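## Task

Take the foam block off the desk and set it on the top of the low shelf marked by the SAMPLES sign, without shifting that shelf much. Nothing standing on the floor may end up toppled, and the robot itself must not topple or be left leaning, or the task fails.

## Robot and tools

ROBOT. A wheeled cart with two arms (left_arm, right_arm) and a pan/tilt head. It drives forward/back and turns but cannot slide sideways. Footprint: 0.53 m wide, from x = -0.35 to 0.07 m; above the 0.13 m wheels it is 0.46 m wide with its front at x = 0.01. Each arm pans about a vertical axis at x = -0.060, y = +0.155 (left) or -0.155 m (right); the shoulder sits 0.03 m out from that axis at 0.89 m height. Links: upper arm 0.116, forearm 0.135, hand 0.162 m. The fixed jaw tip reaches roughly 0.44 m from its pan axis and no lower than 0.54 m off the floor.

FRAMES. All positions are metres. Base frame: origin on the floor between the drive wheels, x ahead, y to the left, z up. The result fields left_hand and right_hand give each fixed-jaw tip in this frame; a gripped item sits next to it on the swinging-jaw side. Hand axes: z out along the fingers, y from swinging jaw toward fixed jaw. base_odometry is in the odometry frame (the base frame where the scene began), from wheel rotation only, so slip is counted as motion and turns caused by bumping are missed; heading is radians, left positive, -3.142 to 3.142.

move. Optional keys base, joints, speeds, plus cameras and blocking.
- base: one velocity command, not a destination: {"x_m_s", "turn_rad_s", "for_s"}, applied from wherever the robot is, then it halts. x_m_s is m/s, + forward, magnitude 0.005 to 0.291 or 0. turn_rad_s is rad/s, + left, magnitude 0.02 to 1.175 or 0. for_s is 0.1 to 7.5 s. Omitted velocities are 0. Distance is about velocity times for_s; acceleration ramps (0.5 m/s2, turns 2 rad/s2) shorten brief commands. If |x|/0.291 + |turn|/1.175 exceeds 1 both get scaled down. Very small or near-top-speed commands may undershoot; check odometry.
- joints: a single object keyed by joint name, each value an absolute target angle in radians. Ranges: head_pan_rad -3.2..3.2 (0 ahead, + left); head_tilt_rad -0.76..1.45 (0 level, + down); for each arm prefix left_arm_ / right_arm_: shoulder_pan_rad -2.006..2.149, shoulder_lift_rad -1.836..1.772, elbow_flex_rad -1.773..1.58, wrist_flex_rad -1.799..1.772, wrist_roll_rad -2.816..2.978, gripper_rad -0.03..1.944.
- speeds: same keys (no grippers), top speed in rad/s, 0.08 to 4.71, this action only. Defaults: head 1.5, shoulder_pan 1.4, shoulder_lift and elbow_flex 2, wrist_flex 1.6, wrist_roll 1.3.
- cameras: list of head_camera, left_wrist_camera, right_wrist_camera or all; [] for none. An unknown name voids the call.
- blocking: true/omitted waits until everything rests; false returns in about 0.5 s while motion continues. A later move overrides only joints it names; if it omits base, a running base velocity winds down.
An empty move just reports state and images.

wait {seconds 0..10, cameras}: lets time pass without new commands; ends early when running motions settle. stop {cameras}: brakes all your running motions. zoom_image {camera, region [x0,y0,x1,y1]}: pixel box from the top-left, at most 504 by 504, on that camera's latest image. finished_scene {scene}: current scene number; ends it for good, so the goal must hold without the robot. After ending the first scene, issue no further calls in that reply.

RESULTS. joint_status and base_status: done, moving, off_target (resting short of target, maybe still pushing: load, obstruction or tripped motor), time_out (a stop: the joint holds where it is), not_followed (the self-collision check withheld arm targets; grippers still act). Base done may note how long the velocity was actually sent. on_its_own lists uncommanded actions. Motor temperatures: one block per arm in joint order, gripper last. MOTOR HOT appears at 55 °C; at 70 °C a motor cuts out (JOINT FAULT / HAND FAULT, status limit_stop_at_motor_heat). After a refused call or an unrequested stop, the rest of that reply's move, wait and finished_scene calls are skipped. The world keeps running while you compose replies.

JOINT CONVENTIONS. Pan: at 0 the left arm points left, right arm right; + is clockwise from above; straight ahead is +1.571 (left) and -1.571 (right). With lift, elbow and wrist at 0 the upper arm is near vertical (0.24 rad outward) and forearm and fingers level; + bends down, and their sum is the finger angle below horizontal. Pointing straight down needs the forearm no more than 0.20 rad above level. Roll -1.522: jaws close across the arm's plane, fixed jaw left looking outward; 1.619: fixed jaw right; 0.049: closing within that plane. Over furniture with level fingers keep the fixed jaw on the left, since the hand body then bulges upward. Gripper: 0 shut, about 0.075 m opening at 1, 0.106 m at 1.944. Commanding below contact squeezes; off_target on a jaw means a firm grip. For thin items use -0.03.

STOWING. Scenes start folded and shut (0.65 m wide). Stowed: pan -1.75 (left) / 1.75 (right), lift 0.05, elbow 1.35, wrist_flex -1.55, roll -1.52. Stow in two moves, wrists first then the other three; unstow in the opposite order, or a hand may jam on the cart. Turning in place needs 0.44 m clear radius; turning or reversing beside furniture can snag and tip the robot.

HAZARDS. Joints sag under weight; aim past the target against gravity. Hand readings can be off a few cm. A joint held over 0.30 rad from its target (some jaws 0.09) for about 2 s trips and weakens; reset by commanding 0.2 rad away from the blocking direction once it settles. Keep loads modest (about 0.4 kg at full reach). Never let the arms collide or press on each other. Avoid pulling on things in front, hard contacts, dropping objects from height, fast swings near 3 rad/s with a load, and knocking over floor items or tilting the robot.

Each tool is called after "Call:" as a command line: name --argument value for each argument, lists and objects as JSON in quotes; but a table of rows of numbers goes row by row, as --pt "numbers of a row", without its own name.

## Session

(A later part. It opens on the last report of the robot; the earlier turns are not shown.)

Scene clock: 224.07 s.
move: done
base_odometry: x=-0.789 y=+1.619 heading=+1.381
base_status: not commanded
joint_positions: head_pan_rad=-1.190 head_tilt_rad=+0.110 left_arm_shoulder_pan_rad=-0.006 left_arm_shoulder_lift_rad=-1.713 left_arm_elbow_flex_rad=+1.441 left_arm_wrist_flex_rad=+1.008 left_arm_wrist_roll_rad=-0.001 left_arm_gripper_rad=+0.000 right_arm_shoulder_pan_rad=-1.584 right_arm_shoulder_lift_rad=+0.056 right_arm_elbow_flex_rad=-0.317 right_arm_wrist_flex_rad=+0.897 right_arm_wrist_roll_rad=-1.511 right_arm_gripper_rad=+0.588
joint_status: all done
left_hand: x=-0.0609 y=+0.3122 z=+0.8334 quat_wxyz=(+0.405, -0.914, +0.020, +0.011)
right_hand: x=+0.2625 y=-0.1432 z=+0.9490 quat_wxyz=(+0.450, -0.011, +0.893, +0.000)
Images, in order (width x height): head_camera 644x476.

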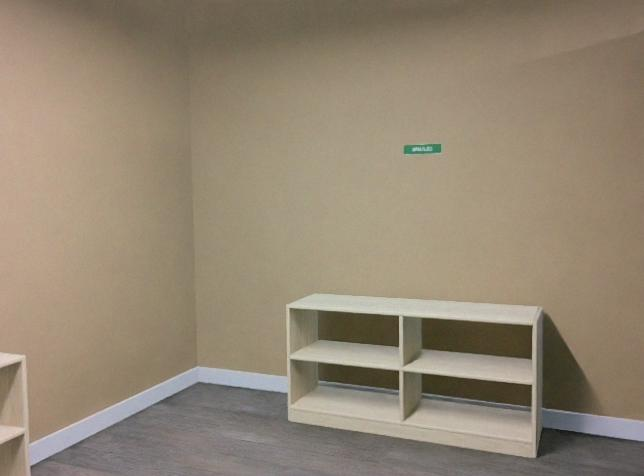

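Call:
move --base '{"x_m_s":0.25,"for_s":1.9}'

Call:
move --base '{"turn_rad_s":-0.6,"for_s":2.63}' --joints '{"head_pan_rad":0.0,"head_tilt_rad":0.5}'

Call:
move --base '{"x_m_s":0.27,"for_s":7.4}' --cameras '["head_camera"]'

Scene clock: 246.00 s.
move: done
base_odometry: x=-0.698 y=+2.085 heading=+1.377
base_status: done (sent for 1.9 of 1.9 s)
joint_positions: head_pan_rad=-1.191 head_tilt_rad=+0.110 left_arm_shoulder_pan_rad=-0.004 left_arm_shoulder_lift_rad=-1.713 left_arm_elbow_flex_rad=+1.441 left_arm_wrist_flex_rad=+1.008 left_arm_wrist_roll_rad=-0.001 left_arm_gripper_rad=+0.000 right_arm_shoulder_pan_rad=-1.584 right_arm_shoulder_lift_rad=+0.056 right_arm_elbow_flex_rad=-0.317 right_arm_wrist_flex_rad=+0.897 right_arm_wrist_roll_rad=-1.511 right_arm_gripper_rad=+0.588
joint_status: not commanded
left_hand: x=-0.0607 y=+0.3122 z=+0.8334 quat_wxyz=(+0.405, -0.914, +0.021, +0.011)
right_hand: x=+0.2625 y=-0.1432 z=+0.9490 quat_wxyz=(+0.450, -0.011, +0.893, +0.000)
pictures: none

Scene clock: 249.30 s.
move: done
base_odometry: x=-0.698 y=+2.084 heading=-0.199
base_status: done (sent for 2.63 of 2.63 s)
joint_positions: head_pan_rad=-0.011 head_tilt_rad=+0.493 left_arm_shoulder_pan_rad=+0.003 left_arm_shoulder_lift_rad=-1.713 left_arm_elbow_flex_rad=+1.441 left_arm_wrist_flex_rad=+1.008 left_arm_wrist_roll_rad=-0.001 left_arm_gripper_rad=+0.000 right_arm_shoulder_pan_rad=-1.580 right_arm_shoulder_lift_rad=+0.056 right_arm_elbow_flex_rad=-0.317 right_arm_wrist_flex_rad=+0.897 right_arm_wrist_roll_rad=-1.511 right_arm_gripper_rad=+0.588
joint_status: all done
left_hand: x=-0.0595 y=+0.3122 z=+0.8334 quat_wxyz=(+0.405, -0.914, +0.024, +0.009)
right_hand: x=+0.2625 y=-0.1442 z=+0.9490 quat_wxyz=(+0.450, -0.009, +0.893, +0.000)
pictures: none

Scene clock: 257.90 s.
move: done
base_odometry: x=+1.261 y=+1.688 heading=-0.201
base_status: done (sent for 7.4 of 7.4 s)
joint_positions: head_pan_rad=-0.011 head_tilt_rad=+0.493 left_arm_shoulder_pan_rad=-0.006 left_arm_shoulder_lift_rad=-1.713 left_arm_elbow_flex_rad=+1.441 left_arm_wrist_flex_rad=+1.008 left_arm_wrist_roll_rad=-0.001 left_arm_gripper_rad=+0.000 right_arm_shoulder_pan_rad=-1.580 right_arm_shoulder_lift_rad=+0.056 right_arm_elbow_flex_rad=-0.317 right_arm_wrist_flex_rad=+0.897 right_arm_wrist_roll_rad=-1.511 right_arm_gripper_rad=+0.588
joint_status: not commanded
left_hand: x=-0.0609 y=+0.3122 z=+0.8334 quat_wxyz=(+0.405, -0.914, +0.020, +0.011)
right_hand: x=+0.2625 y=-0.1442 z=+0.9490 quat_wxyz=(+0.450, -0.009, +0.893, +0.000)
Images, in order (width x height): head_camera 644x476.

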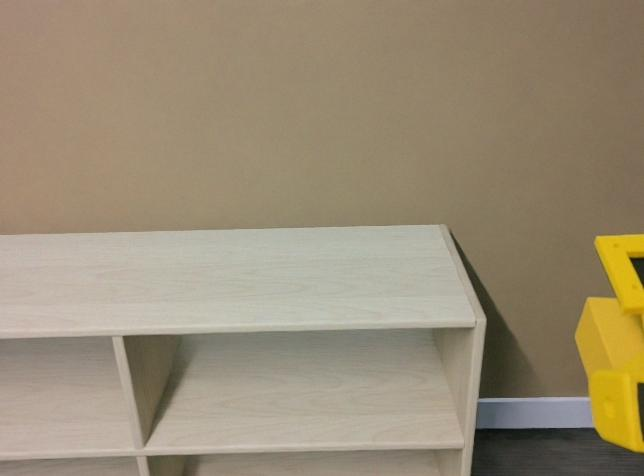

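Call:
move --base '{"x_m_s":0.22,"for_s":3.0}' --joints '{"head_pan_rad":-0.3,"head_tilt_rad":0.9,"right_arm_shoulder_pan_rad":-1.75}'

Call:
move --joints '{"right_arm_shoulder_lift_rad":1.15,"right_arm_elbow_flex_rad":-0.35,"right_arm_wrist_flex_rad":0.02}' --speeds '{"right_arm_shoulder_lift_rad":0.6,"right_arm_wrist_flex_rad":0.5}' --cameras '["head_camera","right_wrist_camera"]'

Scene clock: 277.87 s.
move: done
base_odometry: x=+1.907 y=+1.556 heading=-0.200
base_status: done (sent for 3 of 3 s)
joint_positions: head_pan_rad=-0.292 head_tilt_rad=+0.894 left_arm_shoulder_pan_rad=-0.004 left_arm_shoulder_lift_rad=-1.713 left_arm_elbow_flex_rad=+1.441 left_arm_wrist_flex_rad=+1.008 left_arm_wrist_roll_rad=-0.001 left_arm_gripper_rad=+0.000 right_arm_shoulder_pan_rad=-1.743 right_arm_shoulder_lift_rad=+0.056 right_arm_elbow_flex_rad=-0.317 right_arm_wrist_flex_rad=+0.897 right_arm_wrist_roll_rad=-1.511 right_arm_gripper_rad=+0.588
joint_status: all done
left_hand: x=-0.0607 y=+0.3122 z=+0.8334 quat_wxyz=(+0.405, -0.914, +0.021, +0.011)
right_hand: x=+0.2565 y=-0.0921 z=+0.9490 quat_wxyz=(+0.449, -0.082, +0.889, +0.036)
pictures: none

Scene clock: 280.30 s.
move: done
base_odometry: x=+1.907 y=+1.556 heading=-0.200
base_status: not commanded
joint_positions: head_pan_rad=-0.292 head_tilt_rad=+0.894 left_arm_shoulder_pan_rad=-0.004 left_arm_shoulder_lift_rad=-1.713 left_arm_elbow_flex_rad=+1.441 left_arm_wrist_flex_rad=+1.008 left_arm_wrist_roll_rad=-0.001 left_arm_gripper_rad=+0.000 right_arm_shoulder_pan_rad=-1.743 right_arm_shoulder_lift_rad=+1.167 right_arm_elbow_flex_rad=-0.317 right_arm_wrist_flex_rad=+0.034 right_arm_wrist_roll_rad=-1.511 right_arm_gripper_rad=+0.588
joint_status: all done
left_hand: x=-0.0607 y=+0.3122 z=+0.8334 quat_wxyz=(+0.405, -0.914, +0.021, +0.011)
right_hand: x=+0.2732 y=-0.0892 z=+0.6904 quat_wxyz=(+0.336, -0.086, +0.938, +0.027)
Images, in order (width x height): head_camera 644x476, right_wrist_camera 644x476.

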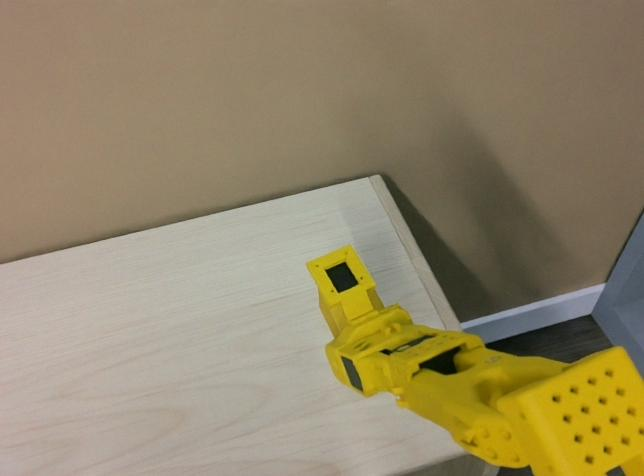

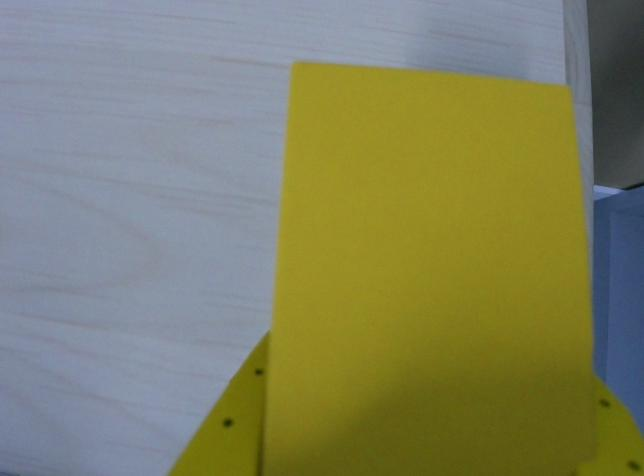

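Call:
move --joints '{"right_arm_shoulder_lift_rad":1.33,"right_arm_elbow_flex_rad":-0.35,"right_arm_wrist_flex_rad":-0.12}' --speeds '{"right_arm_shoulder_lift_rad":0.25}' --cameras '["head_camera","right_wrist_camera"]'

Scene clock: 286.17 s.
move: done
base_odometry: x=+1.907 y=+1.556 heading=-0.200
base_status: not commanded
joint_positions: head_pan_rad=-0.292 head_tilt_rad=+0.894 left_arm_shoulder_pan_rad=-0.004 left_arm_shoulder_lift_rad=-1.713 left_arm_elbow_flex_rad=+1.441 left_arm_wrist_flex_rad=+1.008 left_arm_wrist_roll_rad=-0.001 left_arm_gripper_rad=+0.000 right_arm_shoulder_pan_rad=-1.743 right_arm_shoulder_lift_rad=+1.345 right_arm_elbow_flex_rad=-0.317 right_arm_wrist_flex_rad=-0.106 right_arm_wrist_roll_rad=-1.511 right_arm_gripper_rad=+0.588
joint_status: all done
left_hand: x=-0.0607 y=+0.3122 z=+0.8334 quat_wxyz=(+0.405, -0.914, +0.021, +0.011)
right_hand: x=+0.2513 y=-0.0930 z=+0.6511 quat_wxyz=(+0.318, -0.087, +0.944, +0.026)
Images, in order (width x height): head_camera 644x476, right_wrist_camera 644x476.

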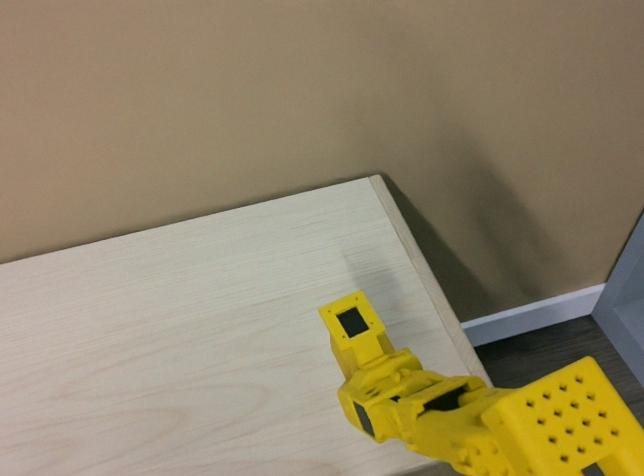

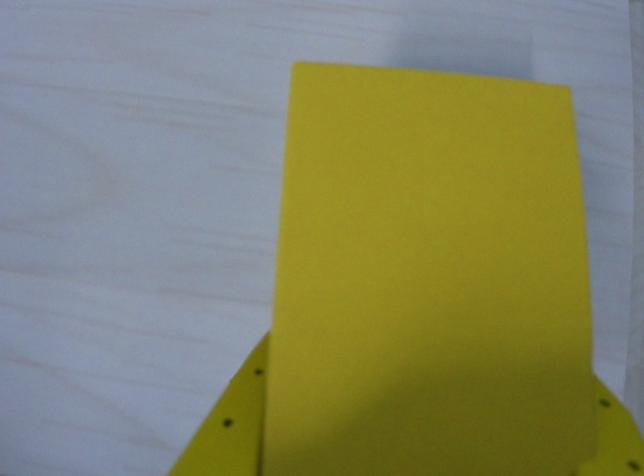

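Call:
move --joints '{"right_arm_shoulder_lift_rad":1.4,"right_arm_elbow_flex_rad":-0.2,"right_arm_wrist_flex_rad":-0.3}' --speeds '{"right_arm_shoulder_lift_rad":0.15,"right_arm_elbow_flex_rad":0.15,"right_arm_wrist_flex_rad":0.2}' --cameras '["right_wrist_camera"]'

Scene clock: 294.70 s.
move: done
base_odometry: x=+1.907 y=+1.556 heading=-0.200
base_status: not commanded
joint_positions: head_pan_rad=-0.292 head_tilt_rad=+0.894 left_arm_shoulder_pan_rad=-0.004 left_arm_shoulder_lift_rad=-1.713 left_arm_elbow_flex_rad=+1.441 left_arm_wrist_flex_rad=+1.008 left_arm_wrist_roll_rad=-0.001 left_arm_gripper_rad=+0.000 right_arm_shoulder_pan_rad=-1.743 right_arm_shoulder_lift_rad=+1.412 right_arm_elbow_flex_rad=-0.202 right_arm_wrist_flex_rad=-0.285 right_arm_wrist_roll_rad=-1.511 right_arm_gripper_rad=+0.588
joint_status: all done
left_hand: x=-0.0607 y=+0.3122 z=+0.8334 quat_wxyz=(+0.405, -0.914, +0.021, +0.011)
right_hand: x=+0.2292 y=-0.0968 z=+0.6314 quat_wxyz=(+0.316, -0.087, +0.944, +0.026)
Images, in order (width x height): right_wrist_camera 644x476.

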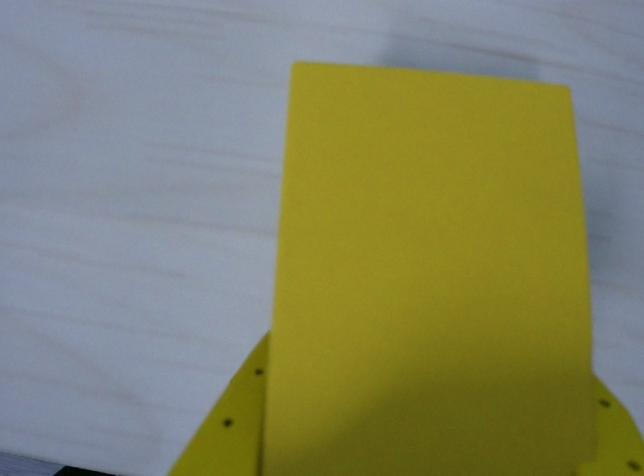

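Call:
move --base '{"x_m_s":0.08,"for_s":0.6}'

Call:
move --joints '{"right_arm_shoulder_lift_rad":1.5,"right_arm_elbow_flex_rad":-0.15,"right_arm_wrist_flex_rad":-0.42}' --speeds '{"right_arm_shoulder_lift_rad":0.15,"right_arm_elbow_flex_rad":0.15,"right_arm_wrist_flex_rad":0.2}' --cameras '["head_camera","right_wrist_camera"]'

Scene clock: 303.13 s.
move: done
base_odometry: x=+1.955 y=+1.547 heading=-0.200
base_status: done (sent for 0.6 of 0.6 s)
joint_positions: head_pan_rad=-0.292 head_tilt_rad=+0.894 left_arm_shoulder_pan_rad=+0.003 left_arm_shoulder_lift_rad=-1.713 left_arm_elbow_flex_rad=+1.441 left_arm_wrist_flex_rad=+1.008 left_arm_wrist_roll_rad=-0.001 left_arm_gripper_rad=+0.000 right_arm_shoulder_pan_rad=-1.746 right_arm_shoulder_lift_rad=+1.412 right_arm_elbow_flex_rad=-0.202 right_arm_wrist_flex_rad=-0.287 right_arm_wrist_roll_rad=-1.511 right_arm_gripper_rad=+0.588
joint_status: not commanded
left_hand: x=-0.0595 y=+0.3122 z=+0.8334 quat_wxyz=(+0.405, -0.914, +0.024, +0.009)
right_hand: x=+0.2292 y=-0.0959 z=+0.6315 quat_wxyz=(+0.317, -0.088, +0.944, +0.026)
pictures: none

Scene clock: 304.20 s.
move: done
base_odometry: x=+1.955 y=+1.547 heading=-0.200
base_status: not commanded
joint_positions: head_pan_rad=-0.292 head_tilt_rad=+0.894 left_arm_shoulder_pan_rad=+0.003 left_arm_shoulder_lift_rad=-1.713 left_arm_elbow_flex_rad=+1.441 left_arm_wrist_flex_rad=+1.008 left_arm_wrist_roll_rad=-0.001 left_arm_gripper_rad=+0.000 right_arm_shoulder_pan_rad=-1.746 right_arm_shoulder_lift_rad=+1.497 right_arm_elbow_flex_rad=-0.161 right_arm_wrist_flex_rad=-0.417 right_arm_wrist_roll_rad=-1.511 right_arm_gripper_rad=+0.588
joint_status: all done
left_hand: x=-0.0595 y=+0.3122 z=+0.8334 quat_wxyz=(+0.405, -0.914, +0.024, +0.009)
right_hand: x=+0.2128 y=-0.0988 z=+0.6167 quat_wxyz=(+0.319, -0.088, +0.943, +0.026)
Images, in order (width x height): head_camera 644x476, right_wrist_camera 644x476.

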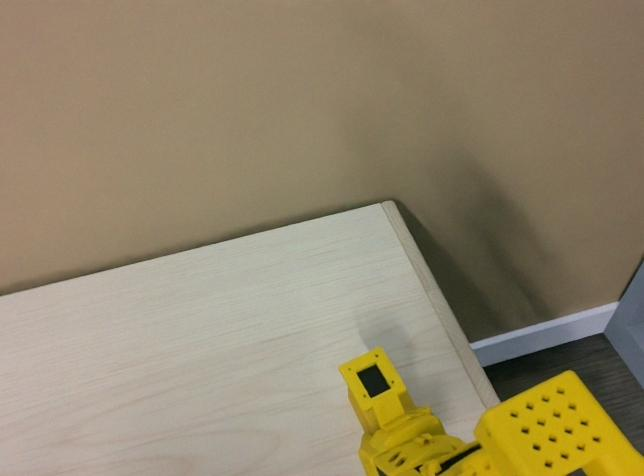

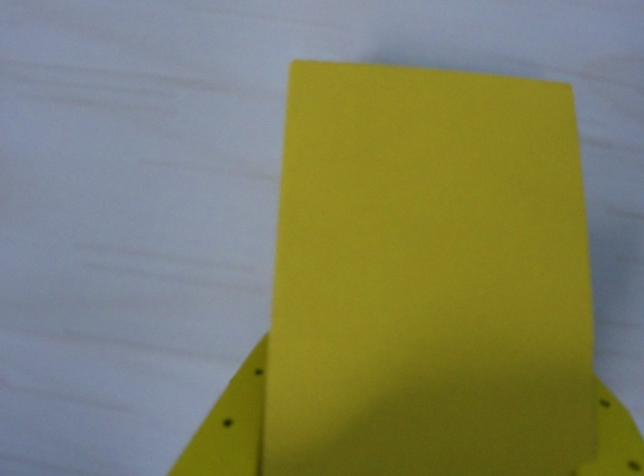

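Call:
move --joints '{"right_arm_shoulder_lift_rad":1.62,"right_arm_elbow_flex_rad":-0.15,"right_arm_wrist_flex_rad":-0.54}' --speeds '{"right_arm_shoulder_lift_rad":0.15,"right_arm_elbow_flex_rad":0.15,"right_arm_wrist_flex_rad":0.2}' --cameras '["right_wrist_camera"]'

Scene clock: 310.20 s.
move: done
base_odometry: x=+1.955 y=+1.547 heading=-0.200
base_status: not commanded
joint_positions: head_pan_rad=-0.292 head_tilt_rad=+0.894 left_arm_shoulder_pan_rad=+0.003 left_arm_shoulder_lift_rad=-1.713 left_arm_elbow_flex_rad=+1.441 left_arm_wrist_flex_rad=+1.008 left_arm_wrist_roll_rad=-0.001 left_arm_gripper_rad=+0.000 right_arm_shoulder_pan_rad=-1.746 right_arm_shoulder_lift_rad=+1.566 right_arm_elbow_flex_rad=-0.167 right_arm_wrist_flex_rad=-0.542 right_arm_wrist_roll_rad=-1.511 right_arm_gripper_rad=+0.588
joint_status: all done
left_hand: x=-0.0595 y=+0.3122 z=+0.8334 quat_wxyz=(+0.405, -0.914, +0.024, +0.009)
right_hand: x=+0.2106 y=-0.0992 z=+0.6130 quat_wxyz=(+0.348, -0.087, +0.933, +0.029)
Images, in order (width x height): right_wrist_camera 644x476.

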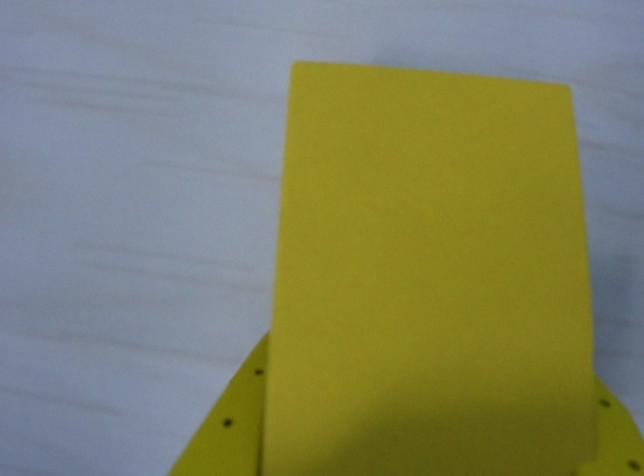

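Call:
move --joints '{"right_arm_gripper_rad":1.0}' --cameras '["right_wrist_camera"]'

Call:
move --joints '{"right_arm_shoulder_lift_rad":0.6}' --speeds '{"right_arm_shoulder_lift_rad":0.6}' --cameras '["head_camera","right_wrist_camera"]'

Scene clock: 317.60 s.
move: done
base_odometry: x=+1.955 y=+1.547 heading=-0.200
base_status: not commanded
joint_positions: head_pan_rad=-0.292 head_tilt_rad=+0.894 left_arm_shoulder_pan_rad=+0.003 left_arm_shoulder_lift_rad=-1.713 left_arm_elbow_flex_rad=+1.441 left_arm_wrist_flex_rad=+1.008 left_arm_wrist_roll_rad=-0.001 left_arm_gripper_rad=+0.000 right_arm_shoulder_pan_rad=-1.752 right_arm_shoulder_lift_rad=+1.572 right_arm_elbow_flex_rad=-0.167 right_arm_wrist_flex_rad=-0.542 right_arm_wrist_roll_rad=-1.523 right_arm_gripper_rad=+0.991
joint_status: all done
left_hand: x=-0.0595 y=+0.3122 z=+0.8334 quat_wxyz=(+0.405, -0.914, +0.024, +0.009)
right_hand: x=+0.2086 y=-0.0979 z=+0.6116 quat_wxyz=(+0.345, -0.085, +0.934, +0.032)
Images, in order (width x height): right_wrist_camera 644x476.

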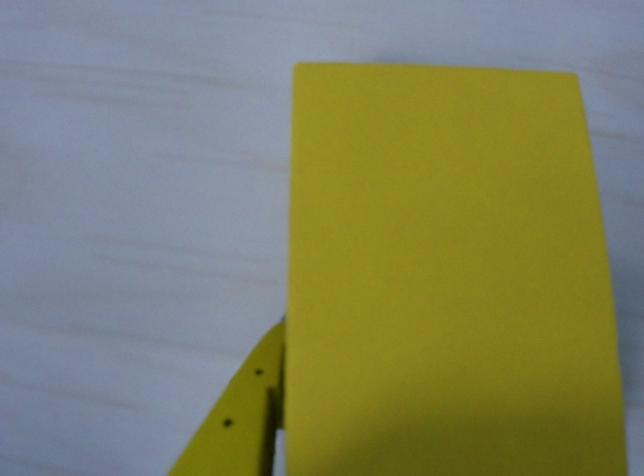

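Scene clock: 319.87 s.
move: done
base_odometry: x=+1.955 y=+1.547 heading=-0.200
base_status: not commanded
joint_positions: head_pan_rad=-0.292 head_tilt_rad=+0.894 left_arm_shoulder_pan_rad=+0.003 left_arm_shoulder_lift_rad=-1.713 left_arm_elbow_flex_rad=+1.441 left_arm_wrist_flex_rad=+1.008 left_arm_wrist_roll_rad=-0.001 left_arm_gripper_rad=+0.000 right_arm_shoulder_pan_rad=-1.751 right_arm_shoulder_lift_rad=+0.673 right_arm_elbow_flex_rad=-0.148 right_arm_wrist_flex_rad=-0.535 right_arm_wrist_roll_rad=-1.523 right_arm_gripper_rad=+0.991
joint_status: all done
left_hand: x=-0.0595 y=+0.3122 z=+0.8334 quat_wxyz=(+0.405, -0.914, +0.024, +0.009)
right_hand: x=+0.3345 y=-0.0754 z=+0.9031 quat_wxyz=(+0.708, -0.063, +0.700, +0.064)
Images, in order (width x height): head_camera 644x476, right_wrist_camera 644x476.

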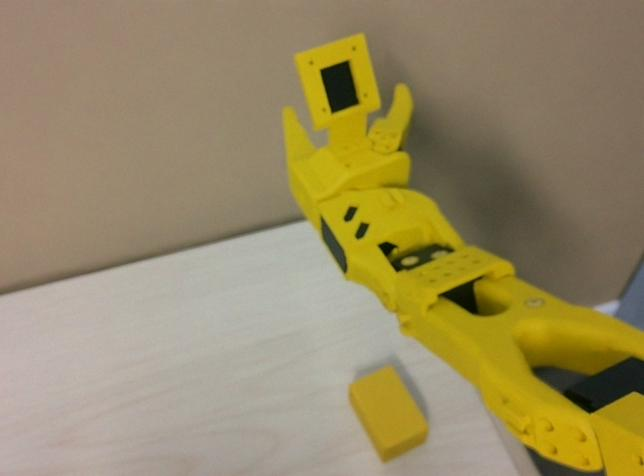

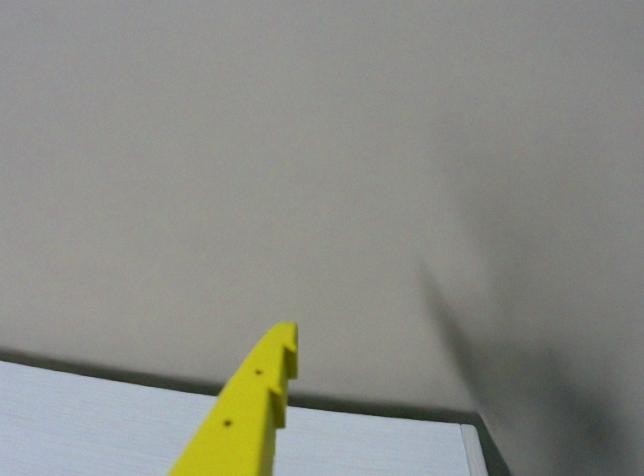

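Placed well. Contact reading ≈0.612 for shelf.

Call:
finished_scene --scene 1

The scene is finished: the task was done.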